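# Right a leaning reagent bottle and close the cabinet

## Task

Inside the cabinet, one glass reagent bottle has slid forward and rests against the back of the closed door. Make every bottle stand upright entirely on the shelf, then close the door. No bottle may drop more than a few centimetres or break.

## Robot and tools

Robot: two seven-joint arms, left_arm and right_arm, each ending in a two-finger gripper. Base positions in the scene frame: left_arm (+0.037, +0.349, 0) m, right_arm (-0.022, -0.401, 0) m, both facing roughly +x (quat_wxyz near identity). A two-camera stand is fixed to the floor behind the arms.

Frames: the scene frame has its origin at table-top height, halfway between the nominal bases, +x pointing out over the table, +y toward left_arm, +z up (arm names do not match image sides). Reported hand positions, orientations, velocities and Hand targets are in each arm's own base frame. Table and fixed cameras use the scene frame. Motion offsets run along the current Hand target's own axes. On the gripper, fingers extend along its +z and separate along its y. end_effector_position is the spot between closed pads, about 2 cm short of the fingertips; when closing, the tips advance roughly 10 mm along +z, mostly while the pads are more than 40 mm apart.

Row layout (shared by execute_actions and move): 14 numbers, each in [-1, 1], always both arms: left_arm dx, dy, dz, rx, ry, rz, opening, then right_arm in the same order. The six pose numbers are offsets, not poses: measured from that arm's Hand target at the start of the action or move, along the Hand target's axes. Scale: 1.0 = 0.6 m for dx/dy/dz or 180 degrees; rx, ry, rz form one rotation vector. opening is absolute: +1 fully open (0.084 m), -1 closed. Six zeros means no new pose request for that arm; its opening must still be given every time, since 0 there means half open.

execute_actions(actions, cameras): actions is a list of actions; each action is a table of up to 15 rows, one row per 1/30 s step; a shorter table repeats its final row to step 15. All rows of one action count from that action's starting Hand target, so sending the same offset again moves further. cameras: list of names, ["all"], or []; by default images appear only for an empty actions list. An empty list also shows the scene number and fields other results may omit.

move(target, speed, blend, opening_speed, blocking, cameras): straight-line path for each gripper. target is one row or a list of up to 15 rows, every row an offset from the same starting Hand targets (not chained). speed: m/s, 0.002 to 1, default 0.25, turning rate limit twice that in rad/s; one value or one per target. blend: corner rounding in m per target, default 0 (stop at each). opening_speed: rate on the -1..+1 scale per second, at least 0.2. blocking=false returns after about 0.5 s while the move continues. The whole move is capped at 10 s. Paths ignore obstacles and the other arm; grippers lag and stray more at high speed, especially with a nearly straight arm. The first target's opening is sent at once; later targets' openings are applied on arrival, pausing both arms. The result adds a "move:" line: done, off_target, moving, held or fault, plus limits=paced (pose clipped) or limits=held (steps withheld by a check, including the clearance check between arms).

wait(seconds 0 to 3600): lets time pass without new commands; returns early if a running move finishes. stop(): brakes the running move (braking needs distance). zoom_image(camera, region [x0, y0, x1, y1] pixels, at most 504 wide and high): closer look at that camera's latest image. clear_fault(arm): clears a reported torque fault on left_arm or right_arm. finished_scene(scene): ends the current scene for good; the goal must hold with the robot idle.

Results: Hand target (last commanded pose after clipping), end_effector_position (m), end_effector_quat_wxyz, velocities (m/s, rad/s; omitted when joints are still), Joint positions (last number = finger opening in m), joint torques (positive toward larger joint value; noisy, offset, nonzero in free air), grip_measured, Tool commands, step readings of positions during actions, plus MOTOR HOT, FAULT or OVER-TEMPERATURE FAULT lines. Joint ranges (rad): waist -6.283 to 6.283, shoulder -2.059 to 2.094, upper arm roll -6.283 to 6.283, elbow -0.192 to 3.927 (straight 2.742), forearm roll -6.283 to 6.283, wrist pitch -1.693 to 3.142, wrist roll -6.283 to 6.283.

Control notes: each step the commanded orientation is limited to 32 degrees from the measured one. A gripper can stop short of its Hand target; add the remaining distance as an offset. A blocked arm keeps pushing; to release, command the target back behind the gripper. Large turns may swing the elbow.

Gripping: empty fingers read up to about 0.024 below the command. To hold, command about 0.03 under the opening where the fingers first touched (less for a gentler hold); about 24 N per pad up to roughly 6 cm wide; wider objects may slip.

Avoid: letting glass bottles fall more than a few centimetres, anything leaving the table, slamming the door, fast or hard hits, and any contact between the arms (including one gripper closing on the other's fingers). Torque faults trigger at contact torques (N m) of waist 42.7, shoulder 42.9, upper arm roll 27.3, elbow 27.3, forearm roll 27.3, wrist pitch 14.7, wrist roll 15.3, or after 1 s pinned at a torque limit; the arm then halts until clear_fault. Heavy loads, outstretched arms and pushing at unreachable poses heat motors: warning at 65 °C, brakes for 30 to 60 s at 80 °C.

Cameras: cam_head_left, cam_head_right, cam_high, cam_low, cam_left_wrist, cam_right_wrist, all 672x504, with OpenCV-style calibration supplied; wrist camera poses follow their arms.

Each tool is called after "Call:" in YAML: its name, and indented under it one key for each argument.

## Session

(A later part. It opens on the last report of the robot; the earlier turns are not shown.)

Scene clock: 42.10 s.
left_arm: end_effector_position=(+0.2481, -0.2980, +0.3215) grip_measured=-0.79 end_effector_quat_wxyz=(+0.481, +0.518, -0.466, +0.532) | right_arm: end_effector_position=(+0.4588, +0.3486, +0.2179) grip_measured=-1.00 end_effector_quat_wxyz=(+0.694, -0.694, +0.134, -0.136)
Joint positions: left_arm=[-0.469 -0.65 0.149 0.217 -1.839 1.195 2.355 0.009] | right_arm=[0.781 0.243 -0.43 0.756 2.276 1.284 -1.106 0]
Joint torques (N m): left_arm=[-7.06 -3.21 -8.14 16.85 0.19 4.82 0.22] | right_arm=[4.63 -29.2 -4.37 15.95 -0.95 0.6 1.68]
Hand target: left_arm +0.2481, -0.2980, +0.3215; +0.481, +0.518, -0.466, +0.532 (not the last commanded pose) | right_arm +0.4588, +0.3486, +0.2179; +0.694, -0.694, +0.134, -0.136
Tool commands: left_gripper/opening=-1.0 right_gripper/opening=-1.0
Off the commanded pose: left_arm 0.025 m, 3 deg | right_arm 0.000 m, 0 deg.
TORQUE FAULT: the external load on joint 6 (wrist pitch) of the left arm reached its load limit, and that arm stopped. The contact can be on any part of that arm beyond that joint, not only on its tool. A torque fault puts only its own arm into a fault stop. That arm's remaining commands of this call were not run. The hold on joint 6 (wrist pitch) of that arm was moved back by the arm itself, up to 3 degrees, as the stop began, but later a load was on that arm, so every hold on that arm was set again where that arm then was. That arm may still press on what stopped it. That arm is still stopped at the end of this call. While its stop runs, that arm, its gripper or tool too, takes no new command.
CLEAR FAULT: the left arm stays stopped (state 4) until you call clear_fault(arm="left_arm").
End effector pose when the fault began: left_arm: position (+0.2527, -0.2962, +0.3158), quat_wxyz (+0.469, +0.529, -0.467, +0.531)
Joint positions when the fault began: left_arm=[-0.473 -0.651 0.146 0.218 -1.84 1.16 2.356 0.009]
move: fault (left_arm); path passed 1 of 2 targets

Call:
clear_fault:
  arm: "left_arm"

Call:
move:
  target: [0,0,0,0,0,0,0.0,0,0,0,0,0,0,-1]
  opening_speed: 1
  cameras: ["cam_head_left","cam_head_right","cam_left_wrist","cam_low"]

Scene clock: 42.40 s.
left_arm: end_effector_position=(+0.2481, -0.2980, +0.3215) grip_measured=-0.79 end_effector_quat_wxyz=(+0.481, +0.518, -0.466, +0.532) | right_arm: end_effector_position=(+0.4588, +0.3486, +0.2179) grip_measured=-1.00 end_effector_quat_wxyz=(+0.694, -0.694, +0.134, -0.136)
Joint positions: left_arm=[-0.469 -0.65 0.149 0.217 -1.839 1.195 2.355 0.009] | right_arm=[0.781 0.243 -0.43 0.756 2.276 1.284 -1.106 0]
Joint torques (N m): left_arm=[-7.18 -3.44 -8.34 17.02 0.15 5.01 0.17] | right_arm=[4.32 -29.17 -4.37 15.86 -0.91 0.59 1.9]
Hand target: left_arm +0.2481, -0.2980, +0.3215; +0.481, +0.518, -0.466, +0.532 (not the last commanded pose) | right_arm +0.4588, +0.3486, +0.2179; +0.694, -0.694, +0.134, -0.136
Tool commands: left_gripper/opening=-1.0 right_gripper/opening=-1.0
Off the commanded pose: left_arm 0.025 m, 3 deg | right_arm 0.000 m, 0 deg.
TORQUE FAULT, CONTINUED: the left arm's stop, for the torque fault of joint 6 (wrist pitch) that an earlier result reported, is over. The call counts as one of the actions that you can send in this scene. The hold on joint 6 (wrist pitch) of that arm was moved back by the arm itself, up to 3 degrees, as the stop began, but later a load was on that arm, so every hold on that arm was set again where that arm then was. That arm's target is now where it stood when the stop ended, not its last command. That arm's gripper keeps its grip as last carried out, and that arm accepts commands again: back off and push less far.
CLEAR FAULT: your call cleared the left arm's torque fault. If a joint's load stays at its limit, that arm stops again at once.

Scene clock: 43.70 s.
left_arm: end_effector_position=(+0.2481, -0.2981, +0.3215) grip_measured=-0.01 end_effector_quat_wxyz=(+0.481, +0.518, -0.466, +0.532) | right_arm: end_effector_position=(+0.4588, +0.3486, +0.2179) grip_measured=-1.00 end_effector_quat_wxyz=(+0.694, -0.694, +0.134, -0.136)
Joint positions: left_arm=[-0.469 -0.65 0.148 0.217 -1.839 1.195 2.355 0.044] | right_arm=[0.781 0.243 -0.43 0.756 2.276 1.284 -1.106 0]
Joint torques (N m): left_arm=[1.33 -2.48 1.8 17.33 -0.19 2.86 0.27] | right_arm=[4.54 -29.15 -4.33 16.24 -0.82 0.5 1.91]
Hand target: left_arm +0.2481, -0.2980, +0.3215; +0.481, +0.518, -0.466, +0.532 | right_arm +0.4588, +0.3486, +0.2179; +0.694, -0.694, +0.134, -0.136
Off the commanded pose: left_arm 0.000 m, 0 deg | right_arm 0.000 m, 0 deg.
move: done
cam_left_wrist: T_world_to_cam=[[-0.99393, -0.1095, -0.0103, 0.25317], [0.01463, -0.03881, -0.99914, 0.37651], [0.10901, -0.99323, 0.04018, -0.20804]] pos_world=[0.26881, -0.16429, 0.38715]
Images, in order (width x height): cam_head_left 672x504, cam_head_right 672x504, cam_low 672x504, cam_left_wrist 672x504.

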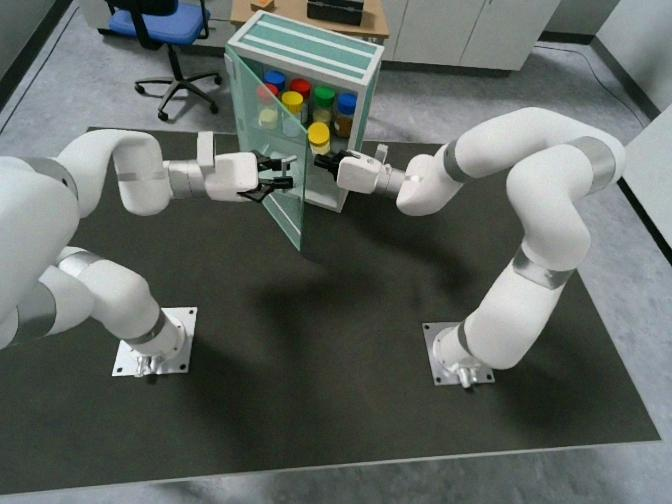

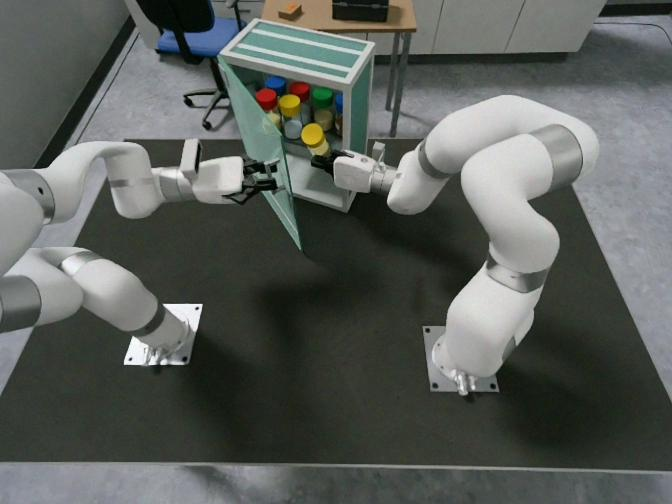

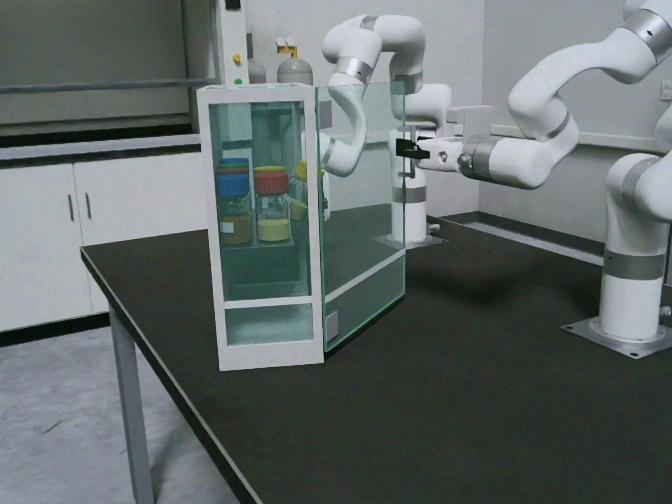

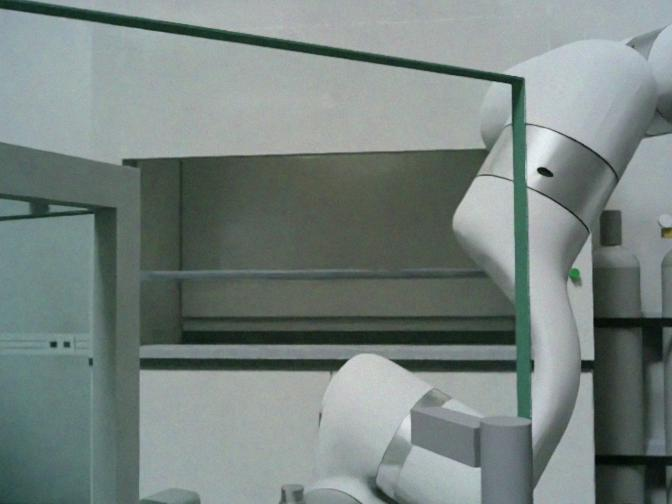

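Call:
move:
  target: [0,0,0,0,0,0,-0.83,0,0,0,0,0,0,-1]
  opening_speed: 1

Call:
move:
  target:
    - [0,0.0168,-0.0678,-0.0444,0,0,-0.83,0,0,0,0,0,0,-1]
    - [0,0.0245,-0.1373,-0.0889,0,0,-0.83,0,0,0,0,0,0,-1]
  speed: 0.05
  blend: 0.003
  cameras: ["cam_head_left","cam_head_right"]

Scene clock: 49.53 s.
left_arm: end_effector_position=(+0.2483, -0.2979, +0.3215) grip_measured=-0.79 end_effector_quat_wxyz=(+0.481, +0.519, -0.466, +0.532) | right_arm: end_effector_position=(+0.4588, +0.3486, +0.2179) grip_measured=-1.00 end_effector_quat_wxyz=(+0.694, -0.694, +0.134, -0.136)
Joint positions: left_arm=[-0.469 -0.65 0.149 0.217 -1.839 1.195 2.355 0.009] | right_arm=[0.781 0.243 -0.43 0.756 2.276 1.284 -1.106 0]
Joint torques (N m): left_arm=[-5.86 -2.78 -6.58 17.49 1.43 8.12 0.6] | right_arm=[4.45 -29.34 -4.22 17.22 -0.68 0.52 1.94]
Hand target: left_arm +0.2481, -0.2980, +0.3215; +0.481, +0.518, -0.466, +0.532 | right_arm +0.4588, +0.3486, +0.2179; +0.694, -0.694, +0.134, -0.136
Off the commanded pose: left_arm 0.000 m, 0 deg | right_arm 0.000 m, 0 deg.
move: done

Scene clock: 52.73 s.
left_arm: end_effector_position=(+0.2250, -0.2177, +0.3192) grip_measured=-0.79 end_effector_quat_wxyz=(+0.548, +0.446, -0.535, +0.462) | right_arm: end_effector_position=(+0.4588, +0.3486, +0.2179) grip_measured=-1.00 end_effector_quat_wxyz=(+0.694, -0.694, +0.134, -0.136)
Joint positions: left_arm=[-0.34 -0.496 0.479 0.339 -1.251 1.626 2.336 0.009] | right_arm=[0.781 0.243 -0.43 0.756 2.276 1.284 -1.106 0]
Joint torques (N m): left_arm=[2.27 5.21 -1.79 10.21 4.96 -0.79 2.83] | right_arm=[4.18 -28.8 -4.18 17.19 -0.78 0.54 1.91]
Hand target: left_arm +0.2250, -0.2177, +0.3192; +0.549, +0.446, -0.535, +0.462 | right_arm +0.4588, +0.3486, +0.2179; +0.694, -0.694, +0.134, -0.136
Off the commanded pose: left_arm 0.000 m, 0 deg | right_arm 0.000 m, 0 deg.
move: done

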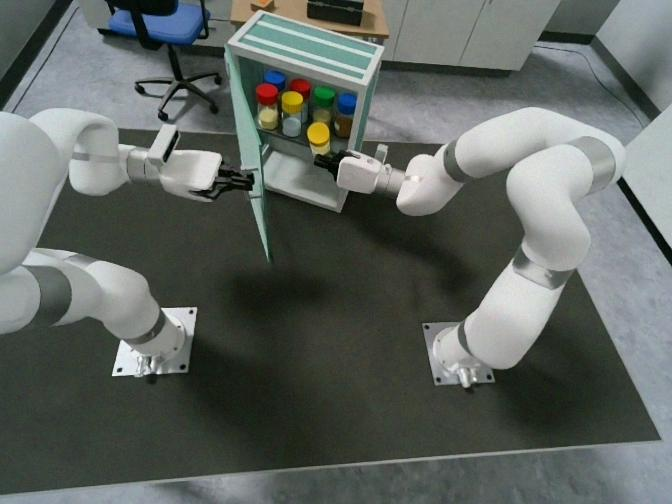

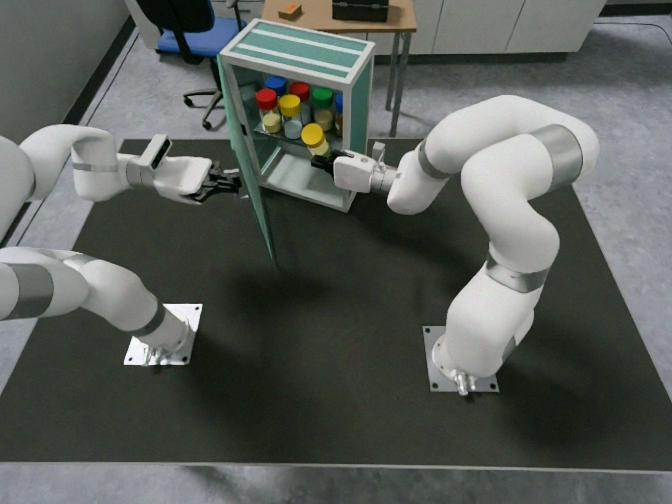

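Call:
move:
  target:
    - [0,0.0168,-0.0678,-0.0444,0,0,-0.83,0,0,0,0,0,0,-1]
    - [0,0.0245,-0.1373,-0.0889,0,0,-0.83,0,0,0,0,0,0,-1]
  speed: 0.06
  blend: 0.003

Call:
move:
  target:
    - [0,0,0,0,0,0,0.2,0,0,0,0,0,0,-1]
    - [0,0,-0.12,0,0,0,0.2,0,0,0,0,0,0,-1]
  speed: 0.15
  cameras: ["cam_head_left","cam_head_right","cam_right_wrist"]

Scene clock: 56.13 s.
left_arm: end_effector_position=(+0.2249, -0.1340, +0.3168) grip_measured=-0.79 end_effector_quat_wxyz=(+0.605, +0.366, -0.594, +0.383) | right_arm: end_effector_position=(+0.4588, +0.3486, +0.2179) grip_measured=-1.00 end_effector_quat_wxyz=(+0.694, -0.694, +0.134, -0.136)
Joint positions: left_arm=[-0.35 -0.133 0.693 0.666 -0.918 2.061 2.509 0.009] | right_arm=[0.781 0.243 -0.43 0.756 2.276 1.284 -1.106 0]
Joint torques (N m): left_arm=[-4.56 1.45 -0.36 9.76 6.66 -0.97 3.21] | right_arm=[4.02 -28.87 -4.27 17.13 -0.82 0.48 1.8]
Hand target: left_arm +0.2249, -0.1340, +0.3168; +0.605, +0.366, -0.594, +0.383 | right_arm +0.4588, +0.3486, +0.2179; +0.694, -0.694, +0.134, -0.136
Off the commanded pose: left_arm 0.000 m, 0 deg | right_arm 0.000 m, 0 deg.
move: done

Scene clock: 57.67 s.
left_arm: end_effector_position=(+0.2565, -0.0694, +0.3149) grip_measured=+0.19 end_effector_quat_wxyz=(+0.605, +0.366, -0.594, +0.383) | right_arm: end_effector_position=(+0.4588, +0.3486, +0.2179) grip_measured=-1.00 end_effector_quat_wxyz=(+0.694, -0.694, +0.134, -0.136)
Joint positions: left_arm=[-0.277 0.112 0.783 0.89 -0.84 2.267 2.647 0.052] | right_arm=[0.781 0.243 -0.43 0.756 2.276 1.284 -1.106 0]
Joint torques (N m): left_arm=[3.28 -5.8 3.92 17.17 1.02 5.39 2.82] | right_arm=[4.49 -28.58 -4.25 17.09 -0.68 0.72 1.76]
Hand target: left_arm +0.2565, -0.0694, +0.3149; +0.605, +0.366, -0.594, +0.383 | right_arm +0.4588, +0.3486, +0.2179; +0.694, -0.694, +0.134, -0.136
Off the commanded pose: left_arm 0.000 m, 0 deg | right_arm 0.000 m, 0 deg.
move: done
cam_right_wrist: T_world_to_cam=[[0.02423, 0.00354, -0.9997, 0.23712], [-0.92345, 0.38315, -0.02102, 0.36508], [0.38296, 0.92368, 0.01255, -0.36971]] pos_world=[0.47297, 0.20078, 0.24937]

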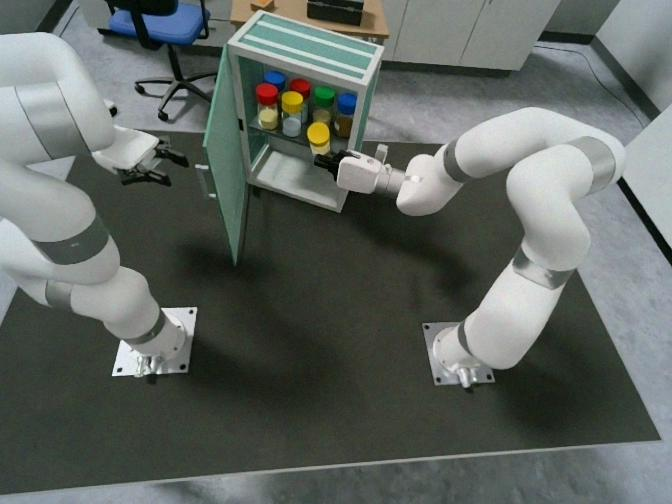

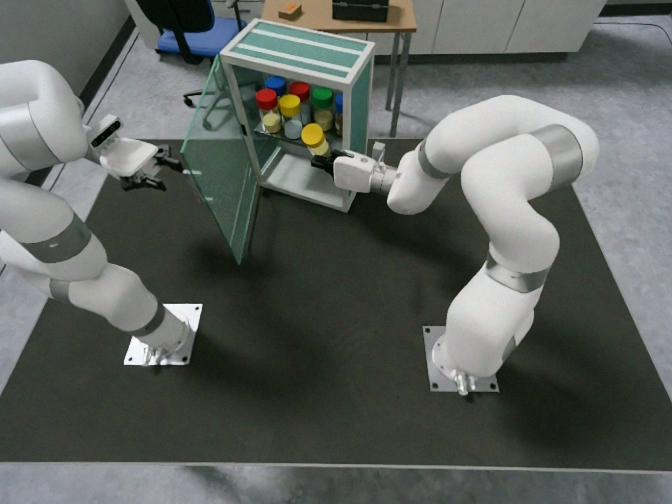

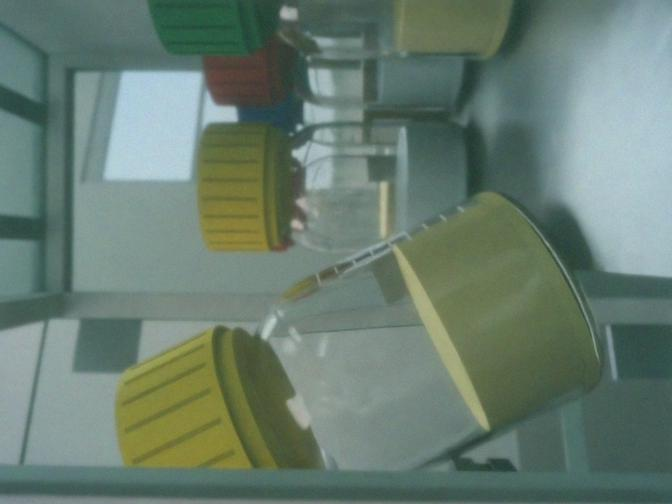

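Call:
move:
  target:
    - [0,0,0,0,0,0,0.2,0.0025,-0.020,-0.005,0,0.194,0,-1]
    - [0,0,0,0,0,0,0.2,0.019,-0.033,-0.013,0,0.389,0,-1]
  speed: 0.1
  blend: 0.003
  cameras: ["cam_head_left","cam_head_right","cam_low","cam_high"]

Scene clock: 64.70 s.
left_arm: end_effector_position=(+0.2565, -0.0694, +0.3149) grip_measured=+0.19 end_effector_quat_wxyz=(+0.605, +0.366, -0.594, +0.383) | right_arm: end_effector_position=(+0.4664, +0.3371, +0.2377) grip_measured=-1.00 end_effector_quat_wxyz=(+0.491, -0.491, +0.508, -0.510)
Joint positions: left_arm=[-0.277 0.112 0.783 0.89 -0.84 2.267 2.647 0.052] | right_arm=[1.123 0.229 -0.165 0.832 4.239 1.232 -2.084 0]
Joint torques (N m): left_arm=[1.25 -5.75 0.72 17.17 0.73 5.21 2.62] | right_arm=[4.6 -15.98 0.55 18.71 0.65 3.22 -2]
Hand target: left_arm +0.2565, -0.0694, +0.3149; +0.605, +0.366, -0.594, +0.383 | right_arm +0.4664, +0.3371, +0.2377; +0.491, -0.491, +0.508, -0.510
Off the commanded pose: left_arm 0.000 m, 0 deg | right_arm 0.000 m, 0 deg.
move: done
Images, in order (width x height): cam_head_left 672x504, cam_head_right 672x504, cam_high 672x504, cam_low 672x504.

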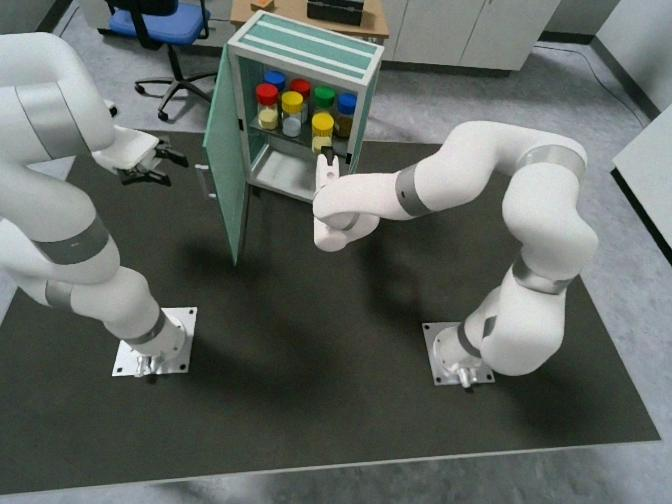

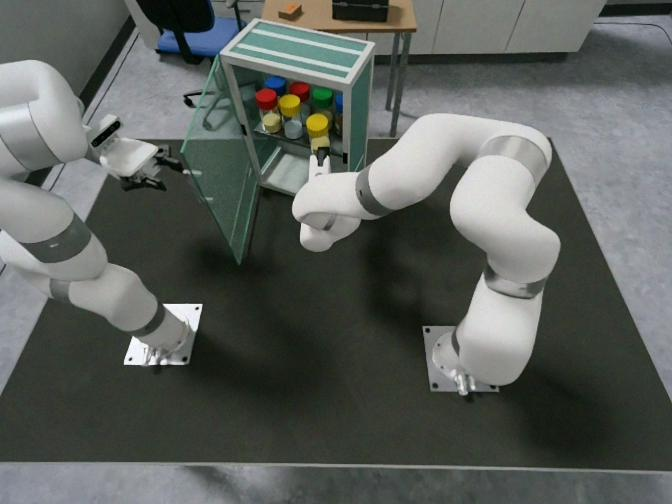

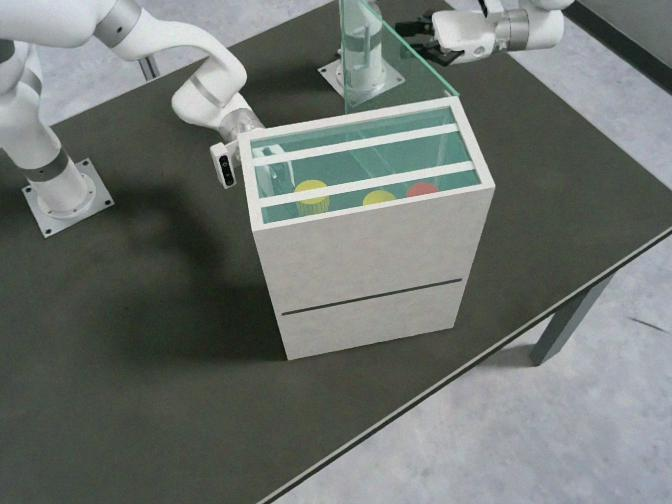

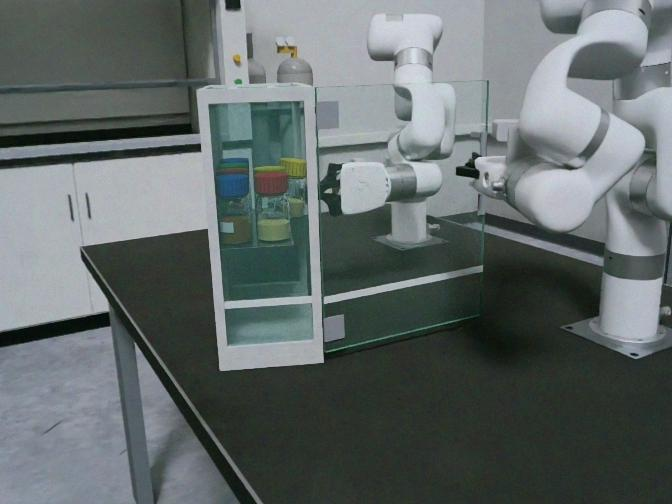

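Call:
move:
  target: [0,0,0,0,0,0,0.2,0.0047,-0.003,0.018,0,0.111,0,-1]
  speed: 0.06
  cameras: ["cam_head_left","cam_head_right","cam_right_wrist"]

Call:
zoom_image:
  camera: "cam_head_left"
  region: [240, 70, 400, 190]

Call:
zoom_image:
  camera: "cam_head_right"
  region: [240, 70, 400, 190]

Scene clock: 68.73 s.
left_arm: end_effector_position=(+0.2565, -0.0694, +0.3149) grip_measured=+0.19 end_effector_quat_wxyz=(+0.605, +0.366, -0.594, +0.383) | right_arm: end_effector_position=(+0.4771, +0.3339, +0.2396) grip_measured=-1.00 end_effector_quat_wxyz=(+0.396, -0.395, +0.585, -0.587)
Joint positions: left_arm=[-0.277 0.112 0.783 0.89 -0.84 2.267 2.647 0.052] | right_arm=[1.153 0.424 -0.129 1.111 4.627 1.436 -2.251 0]
Joint torques (N m): left_arm=[0.48 -6 -0.05 17.12 0.87 5.09 2.46] | right_arm=[4.72 -21.01 -0.52 19.1 0.21 3.06 -2.07]
Hand target: left_arm +0.2565, -0.0694, +0.3149; +0.605, +0.366, -0.594, +0.383 | right_arm +0.4771, +0.3339, +0.2396; +0.396, -0.395, +0.585, -0.587
Off the commanded pose: left_arm 0.000 m, 0 deg | right_arm 0.000 m, 0 deg.
move: done
cam_right_wrist: T_world_to_cam=[[0.0073, -0.02294, -0.99971, 0.27532], [0.38318, 0.92349, -0.01839, -0.41643], [0.92364, -0.38294, 0.01553, -0.18581]] pos_world=[0.32919, 0.31973, 0.27046]

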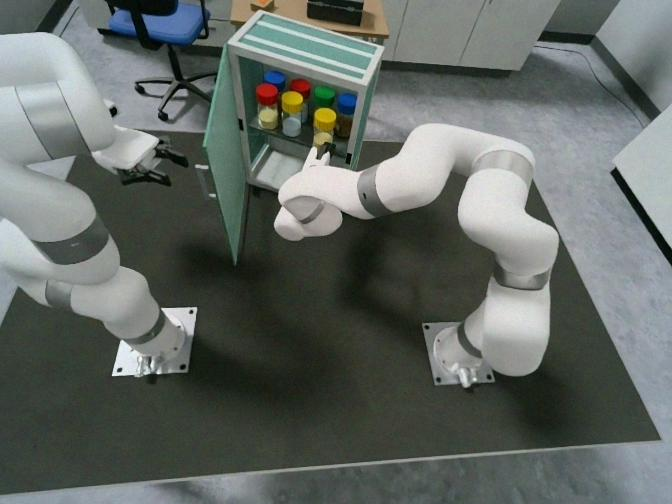

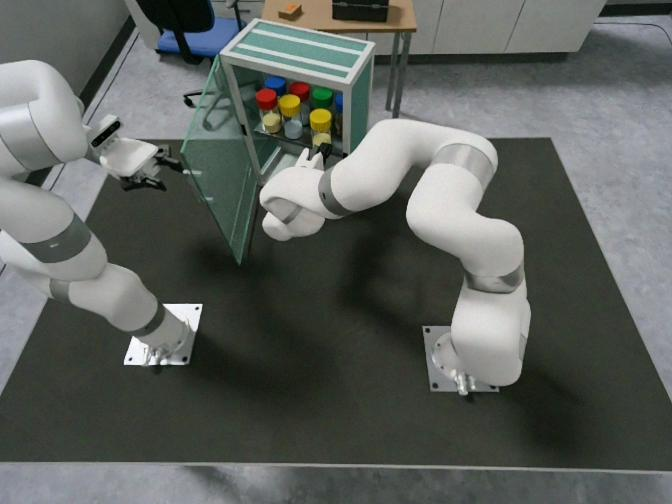

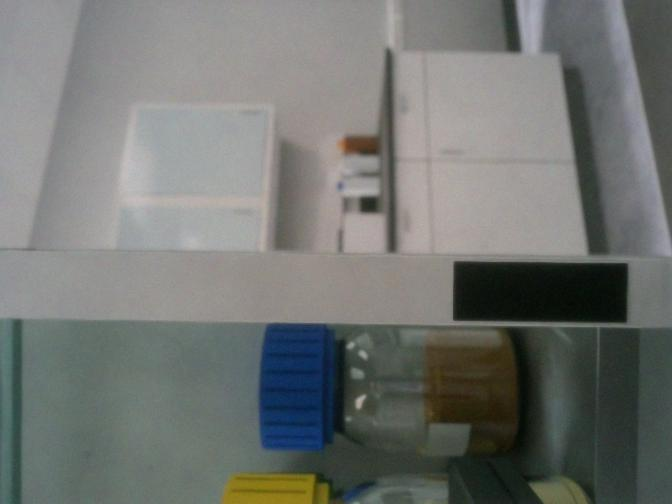

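Scaled by 3.150 from the camera's image (finer frame: 960x720).

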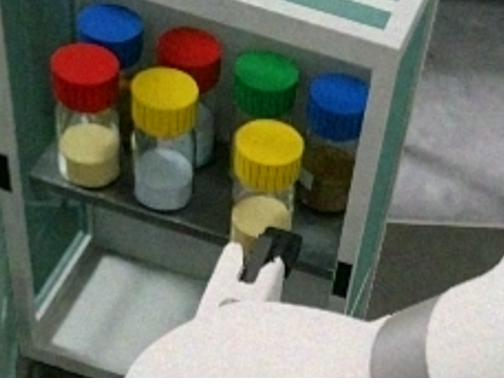

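Scaled by 3.150 from the camera's image (finer frame: 960x720).

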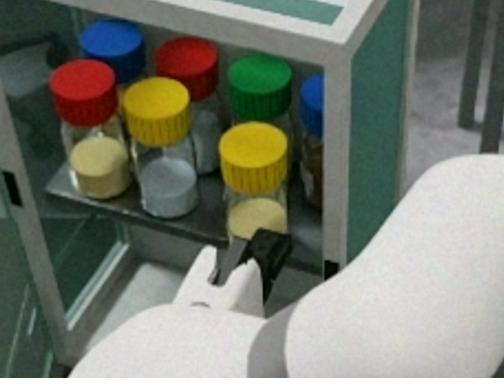

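Call:
move:
  target:
    - [0,0,0,0,0,0,0.2,0,0,-0.06,0,0,0,-1]
    - [0,0,0,0,0,0,0.2,-0.018,0,-0.06,0,0,0,-1]
    - [0,0,0,0,0,0,0.2,-0.018,0,0.055,0,0,0,-1]
  speed: [0.1,0.1,0.04]
  blend: 0.003
  cameras: ["cam_head_left","cam_head_right","cam_low","cam_right_wrist"]

Call:
zoom_image:
  camera: "cam_head_left"
  region: [240, 70, 400, 190]

Call:
zoom_image:
  camera: "cam_head_right"
  region: [240, 70, 400, 190]

Call:
zoom_image:
  camera: "cam_low"
  region: [190, 130, 350, 270]

Scene clock: 72.07 s.
left_arm: end_effector_position=(+0.2565, -0.0694, +0.3149) grip_measured=+0.19 end_effector_quat_wxyz=(+0.605, +0.366, -0.594, +0.383) | right_arm: end_effector_position=(+0.5117, +0.3316, +0.2397) grip_measured=-1.00 end_effector_quat_wxyz=(+0.396, -0.395, +0.585, -0.587)
Joint positions: left_arm=[-0.277 0.112 0.783 0.89 -0.84 2.267 2.647 0.052] | right_arm=[1.106 0.47 -0.156 1.179 4.588 1.377 -2.265 0]
Joint torques (N m): left_arm=[0.44 -6.06 0.21 17.1 0.96 4.8 2.34] | right_arm=[-4.98 -22.3 -4.99 19.66 -2.67 0.2 1.01]
Hand target: left_arm +0.2565, -0.0694, +0.3149; +0.605, +0.366, -0.594, +0.383 | right_arm +0.5118, +0.3316, +0.2397; +0.396, -0.395, +0.585, -0.587
Off the commanded pose: left_arm 0.000 m, 0 deg | right_arm 0.000 m, 0 deg.
move: done
cam_right_wrist: T_world_to_cam=[[0.0073, -0.02294, -0.99971, 0.27511], [0.38318, 0.92349, -0.01839, -0.42757], [0.92364, -0.38294, 0.01553, -0.21865]] pos_world=[0.36379, 0.31743, 0.27056]

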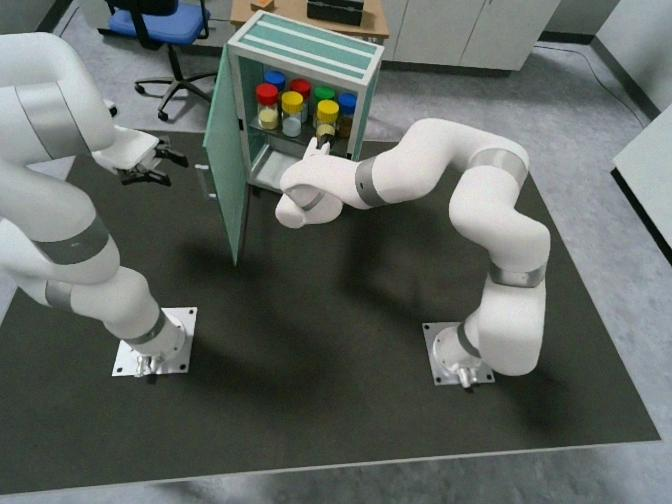

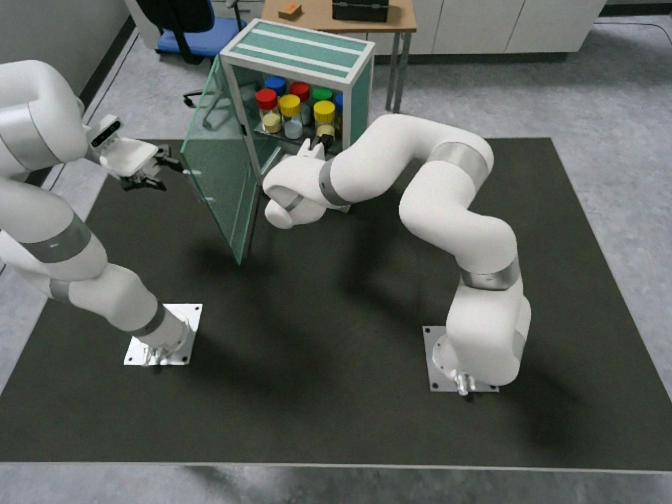

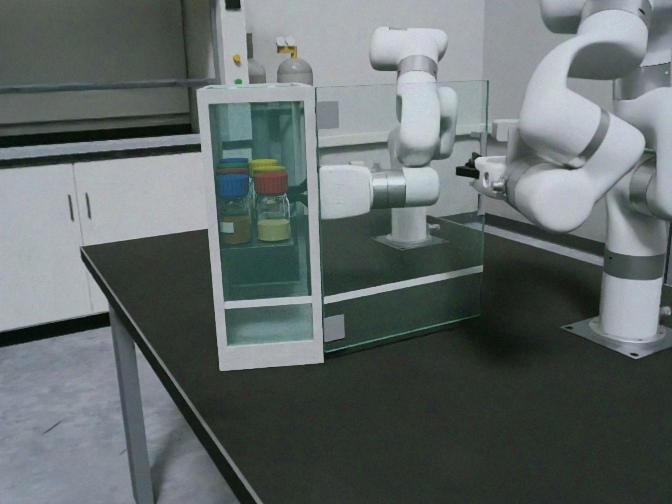

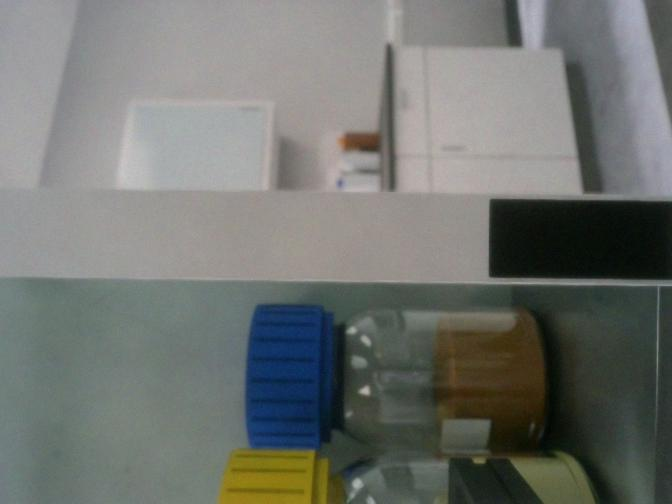

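Scaled by 3.150 from the camera's image (finer frame: 960x720).

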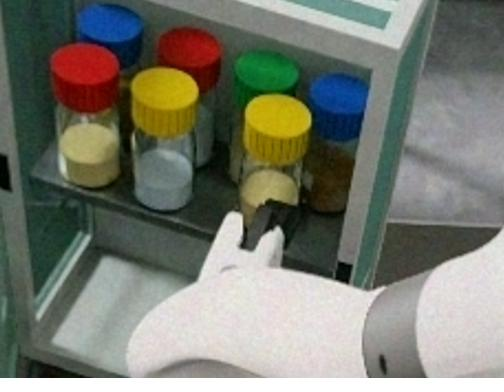

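Scaled by 3.150 from the camera's image (finer frame: 960x720).

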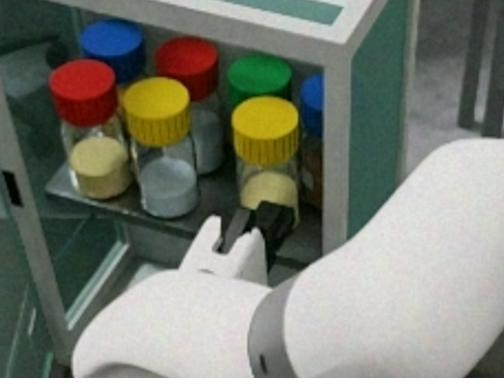

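Scaled by 3.150 from the camera's image (finer frame: 960x720).

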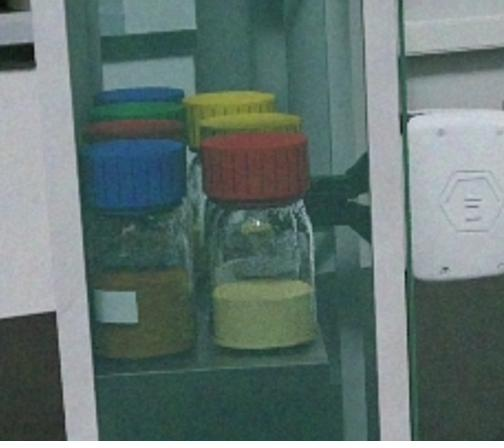

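Call:
move:
  target:
    - [0,0,0,0,0,0,-1,0,0,-0.22,0,0,0,-1]
    - [0,-0.1528,0.0448,0.161,0,0,-1,0.5,0,-0.22,0,0,0,-1]
  speed: 0.2
  blend: 0.02
  cameras: ["cam_head_left","cam_head_right"]

Call:
zoom_image:
  camera: "cam_head_right"
  region: [220, 60, 400, 200]

Scene clock: 77.40 s.
left_arm: end_effector_position=(+0.3271, -0.1338, +0.3167) grip_measured=-1.00 end_effector_quat_wxyz=(+0.495, +0.505, -0.480, +0.519) | right_arm: end_effector_position=(+0.2770, +0.1029, +0.2393) grip_measured=-1.00 end_effector_quat_wxyz=(+0.396, -0.395, +0.585, -0.587)
Joint positions: left_arm=[-0.316 -0.243 0.695 0.559 -1.257 1.694 2.384 0] | right_arm=[1.362 -0.467 0.032 0.094 4.892 1.669 -2.124 0]
Joint torques (N m): left_arm=[-1.67 -9.72 -5.77 11.34 -3.28 -0.31 -2.39] | right_arm=[4.56 -11.63 2.84 10.75 0.55 3.24 -1.96]
Hand target: left_arm +0.3271, -0.1338, +0.3167; +0.495, +0.506, -0.480, +0.519 | right_arm +0.2770, +0.1029, +0.2394; +0.396, -0.395, +0.585, -0.587
Off the commanded pose: left_arm 0.000 m, 0 deg | right_arm 0.000 m, 0 deg.
move: done; blend cut to 0 m at target 1

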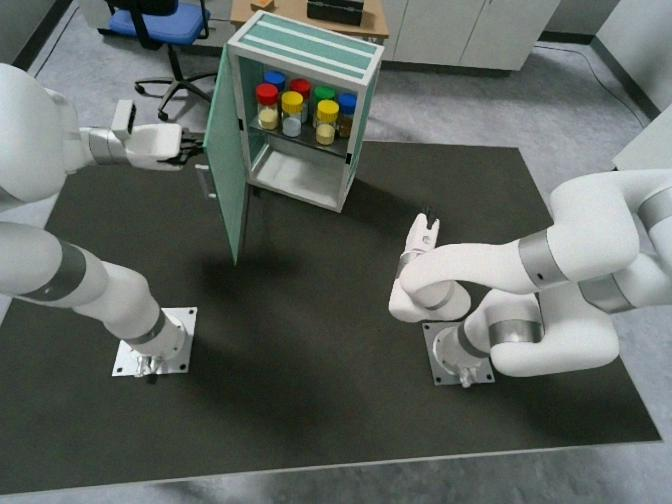

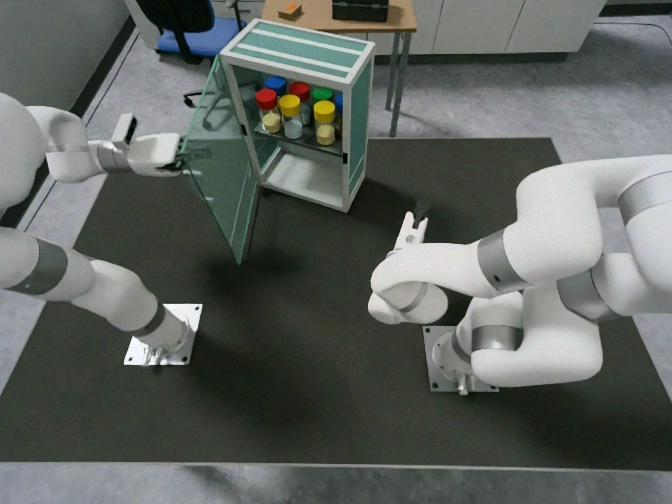

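Scaled by 2.800 from the camera's image (finer frame: 960x720).

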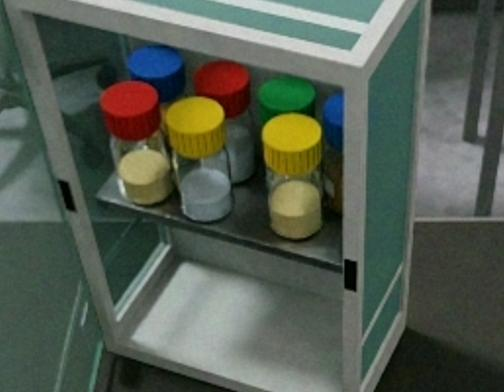

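Call:
move:
  target:
    - [0,-0.001,0.144,0.083,0,0,-1,0,0,0,0,0,0,-1]
    - [0,-0.0225,0.2203,0.167,0,0,-1,0,0,0,0,0,0,-1]
    - [0,-0.0645,0.2877,0.25,0,0,-1,0,0,0,0,0,0,-1]
    - [0,-0.1082,0.332,0.317,0,0,-1,0,0,0,0,0,0,-1]
    - [0,-0.1485,0.36,0.361,0,0,-1,0,0,0,0,0,0,-1]
  speed: [0.08,0.08,0.08,0.05,0.03]
  blend: 0.003
  cameras: ["cam_head_left","cam_head_right","cam_low"]

Scene clock: 87.87 s.
left_arm: end_effector_position=(+0.4157, -0.3329, +0.2943) grip_measured=-1.00 end_effector_quat_wxyz=(+0.138, +0.707, -0.140, +0.680) | right_arm: end_effector_position=(+0.2770, +0.1029, +0.2394) grip_measured=-1.00 end_effector_quat_wxyz=(+0.396, -0.395, +0.585, -0.587)
Joint positions: left_arm=[-0.46 -0.21 -0.351 0.584 -3.717 0.806 3.464 0] | right_arm=[1.362 -0.467 0.032 0.094 4.892 1.669 -2.124 0]
Joint torques (N m): left_arm=[3.62 -4.26 4.62 13.45 0.16 4.2 0.21] | right_arm=[4.49 -11.39 1.45 10.93 -0.2 0.76 -2.05]
Hand target: left_arm +0.4157, -0.3329, +0.2943; +0.138, +0.707, -0.140, +0.680 (not the last commanded pose) | right_arm +0.2770, +0.1029, +0.2394; +0.396, -0.395, +0.585, -0.587
Tool commands: left_gripper/opening=-1.0 right_gripper/opening=-1.0
Off the commanded pose: left_arm 0.033 m, 3 deg | right_arm 0.000 m, 0 deg.
TORQUE FAULT: the external load on joint 4 (elbow) of the left arm reached its load limit, and that arm stopped. The contact can be on any part of that arm beyond that joint, not only on its tool. A torque fault puts only its own arm into a fault stop. That arm's remaining commands of this call were not run. The hold on joint 4 (elbow) of that arm was moved back by the arm itself, up to 3 degrees, as the stop began. That arm is still stopped at the end of this call. While its stop runs, that arm, its gripper or tool too, takes no new command.
CLEAR FAULT: the left arm stays stopped (state 4) until you call clear_fault(arm="left_arm").
End effector pose when the fault began: left_arm: position (+0.4241, -0.3435, +0.3218), quat_wxyz (+0.150, +0.692, -0.131, +0.694)
Joint positions when the fault began: left_arm=[-0.46 -0.209 -0.35 0.635 -3.717 0.806 3.464 0]
move: fault (left_arm); path passed 4 of 5 targets

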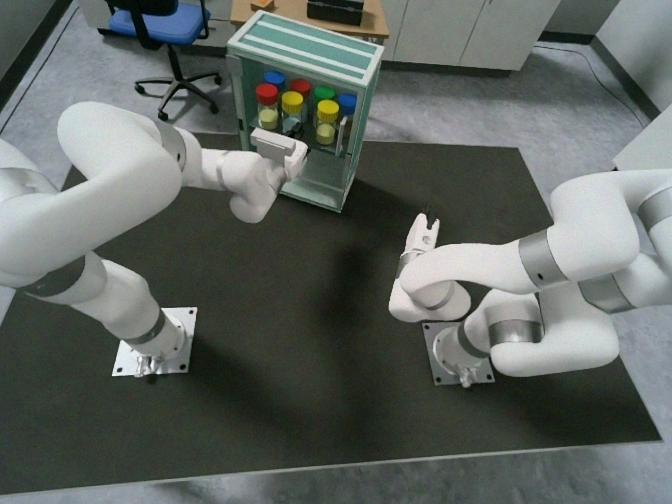

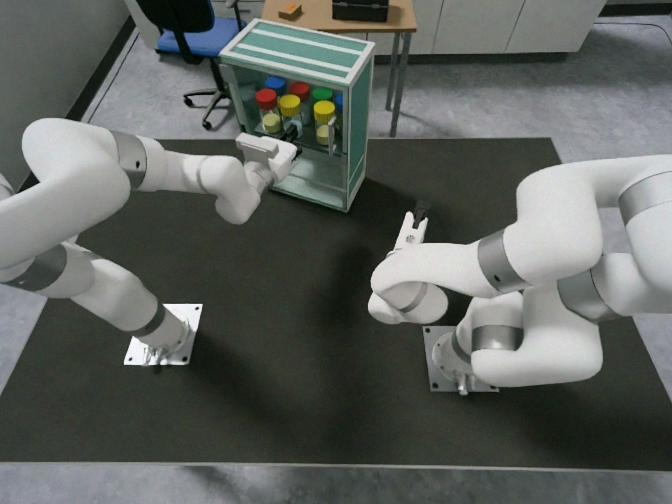

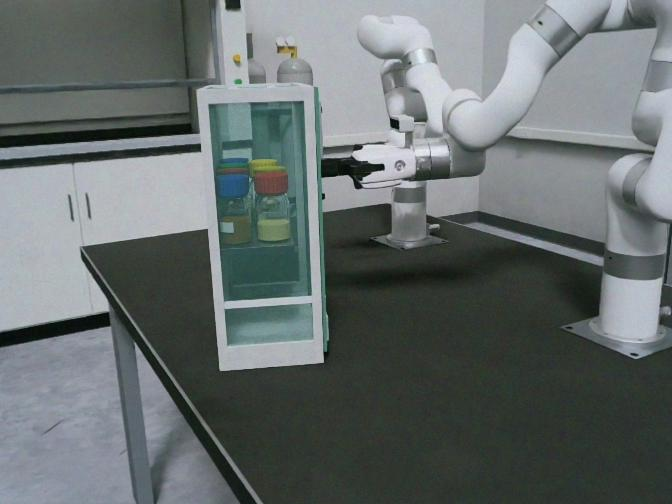

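Call:
clear_fault:
  arm: "left_arm"

Call:
move:
  target: [0,0,-0.2,0,0,0,-1,0,0,0,0,0,0,-1]
  speed: 0.15
  cameras: ["cam_head_left","cam_low","cam_head_right"]

Call:
zoom_image:
  camera: "cam_low"
  region: [190, 70, 350, 370]

Call:
zoom_image:
  camera: "cam_head_left"
  region: [220, 20, 400, 220]

Scene clock: 88.23 s.
left_arm: end_effector_position=(+0.4157, -0.3329, +0.2943) grip_measured=-1.00 end_effector_quat_wxyz=(+0.138, +0.707, -0.140, +0.680) | right_arm: end_effector_position=(+0.2770, +0.1029, +0.2394) grip_measured=-1.00 end_effector_quat_wxyz=(+0.396, -0.395, +0.585, -0.587)
Joint positions: left_arm=[-0.46 -0.21 -0.351 0.584 -3.717 0.806 3.464 0] | right_arm=[1.362 -0.467 0.032 0.094 4.892 1.669 -2.124 0]
Joint torques (N m): left_arm=[3.18 -4.33 4.85 13.45 0.54 4.05 0.08] | right_arm=[3.93 -11.55 1.48 10.83 -0.01 0.85 -2.04]
Hand target: left_arm +0.4157, -0.3329, +0.2943; +0.138, +0.707, -0.140, +0.680 (not the last commanded pose) | right_arm +0.2770, +0.1029, +0.2394; +0.396, -0.395, +0.585, -0.587
Tool commands: left_gripper/opening=-1.0 right_gripper/opening=-1.0
Off the commanded pose: left_arm 0.033 m, 3 deg | right_arm 0.000 m, 0 deg.
TORQUE FAULT, CONTINUED: the left arm's stop, for the torque fault of joint 4 (elbow) that an earlier result reported, is over. The call counts as one of the actions that you can send in this scene. The hold on joint 4 (elbow) of that arm was moved back by the arm itself, up to 3 degrees, as the stop began. That arm's target is now where it stood when the stop ended, not its last command. That arm's gripper keeps its grip as last carried out, and that arm accepts commands again: back off and push less far.
CLEAR FAULT: your call cleared the left arm's torque fault. If a joint's load stays at its limit, that arm stops again at once.

Scene clock: 89.63 s.
left_arm: end_effector_position=(+0.3051, -0.2866, +0.2988) grip_measured=-1.00 end_effector_quat_wxyz=(+0.138, +0.707, -0.140, +0.680) | right_arm: end_effector_position=(+0.2770, +0.1029, +0.2394) grip_measured=-1.00 end_effector_quat_wxyz=(+0.396, -0.395, +0.585, -0.587)
Joint positions: left_arm=[-0.584 -0.693 -0.419 0.256 -3.998 0.669 3.552 0] | right_arm=[1.362 -0.467 0.032 0.094 4.892 1.669 -2.124 0]
Joint torques (N m): left_arm=[-3.58 -5.71 1.36 14.12 -2.52 -0.09 2.88] | right_arm=[4.32 -11.43 1.27 10.89 0.05 0.94 -2.1]
Hand target: left_arm +0.3050, -0.2866, +0.2988; +0.138, +0.707, -0.140, +0.680 | right_arm +0.2770, +0.1029, +0.2394; +0.396, -0.395, +0.585, -0.587
Off the commanded pose: left_arm 0.000 m, 0 deg | right_arm 0.000 m, 0 deg.
move: done
Images, in order (width x height): cam_head_left 672x504, cam_head_right 672x504, cam_low 672x504.

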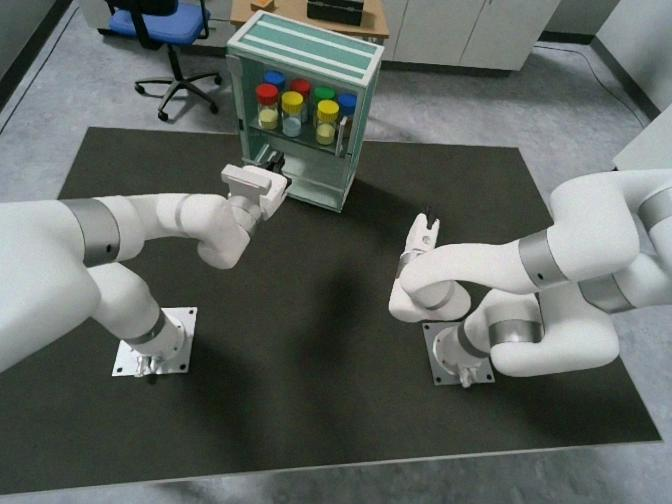

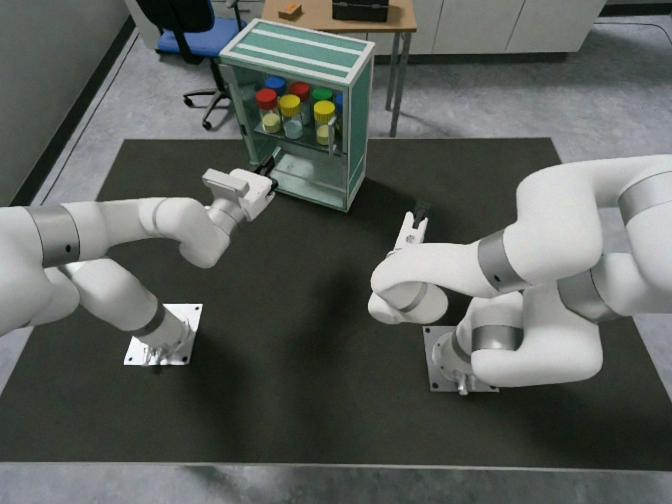

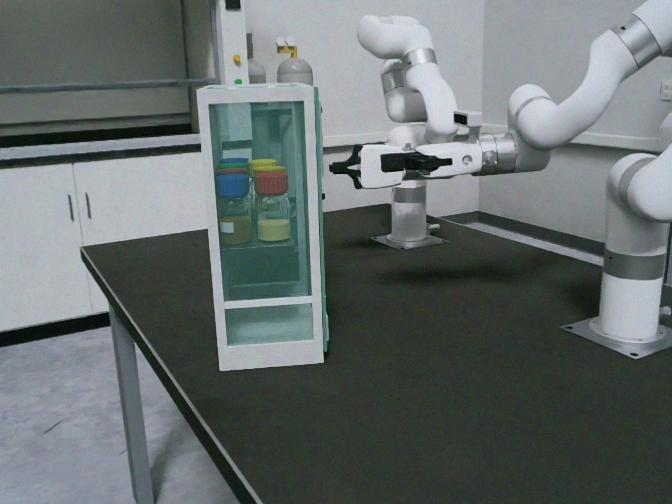

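Scaled by 1.680 from the camera's image (finer frame: 960x720).

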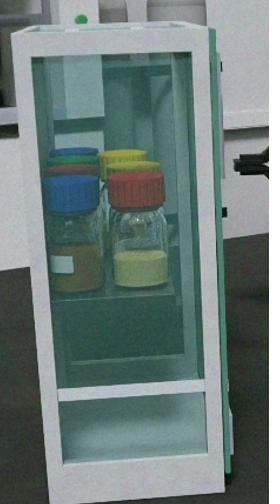

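Scaled by 2.520 from the camera's image (finer frame: 960x720).

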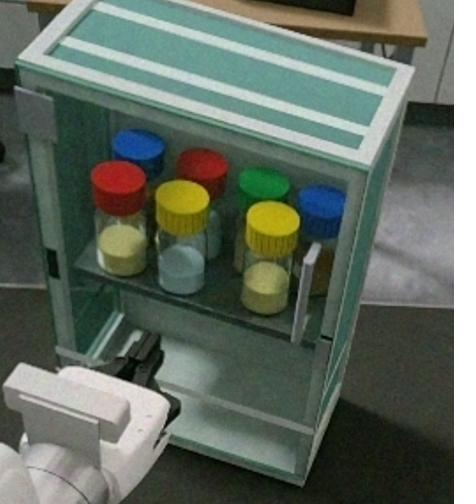

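Call:
finished_scene:
  scene: 2

The scene is finished: the task was done.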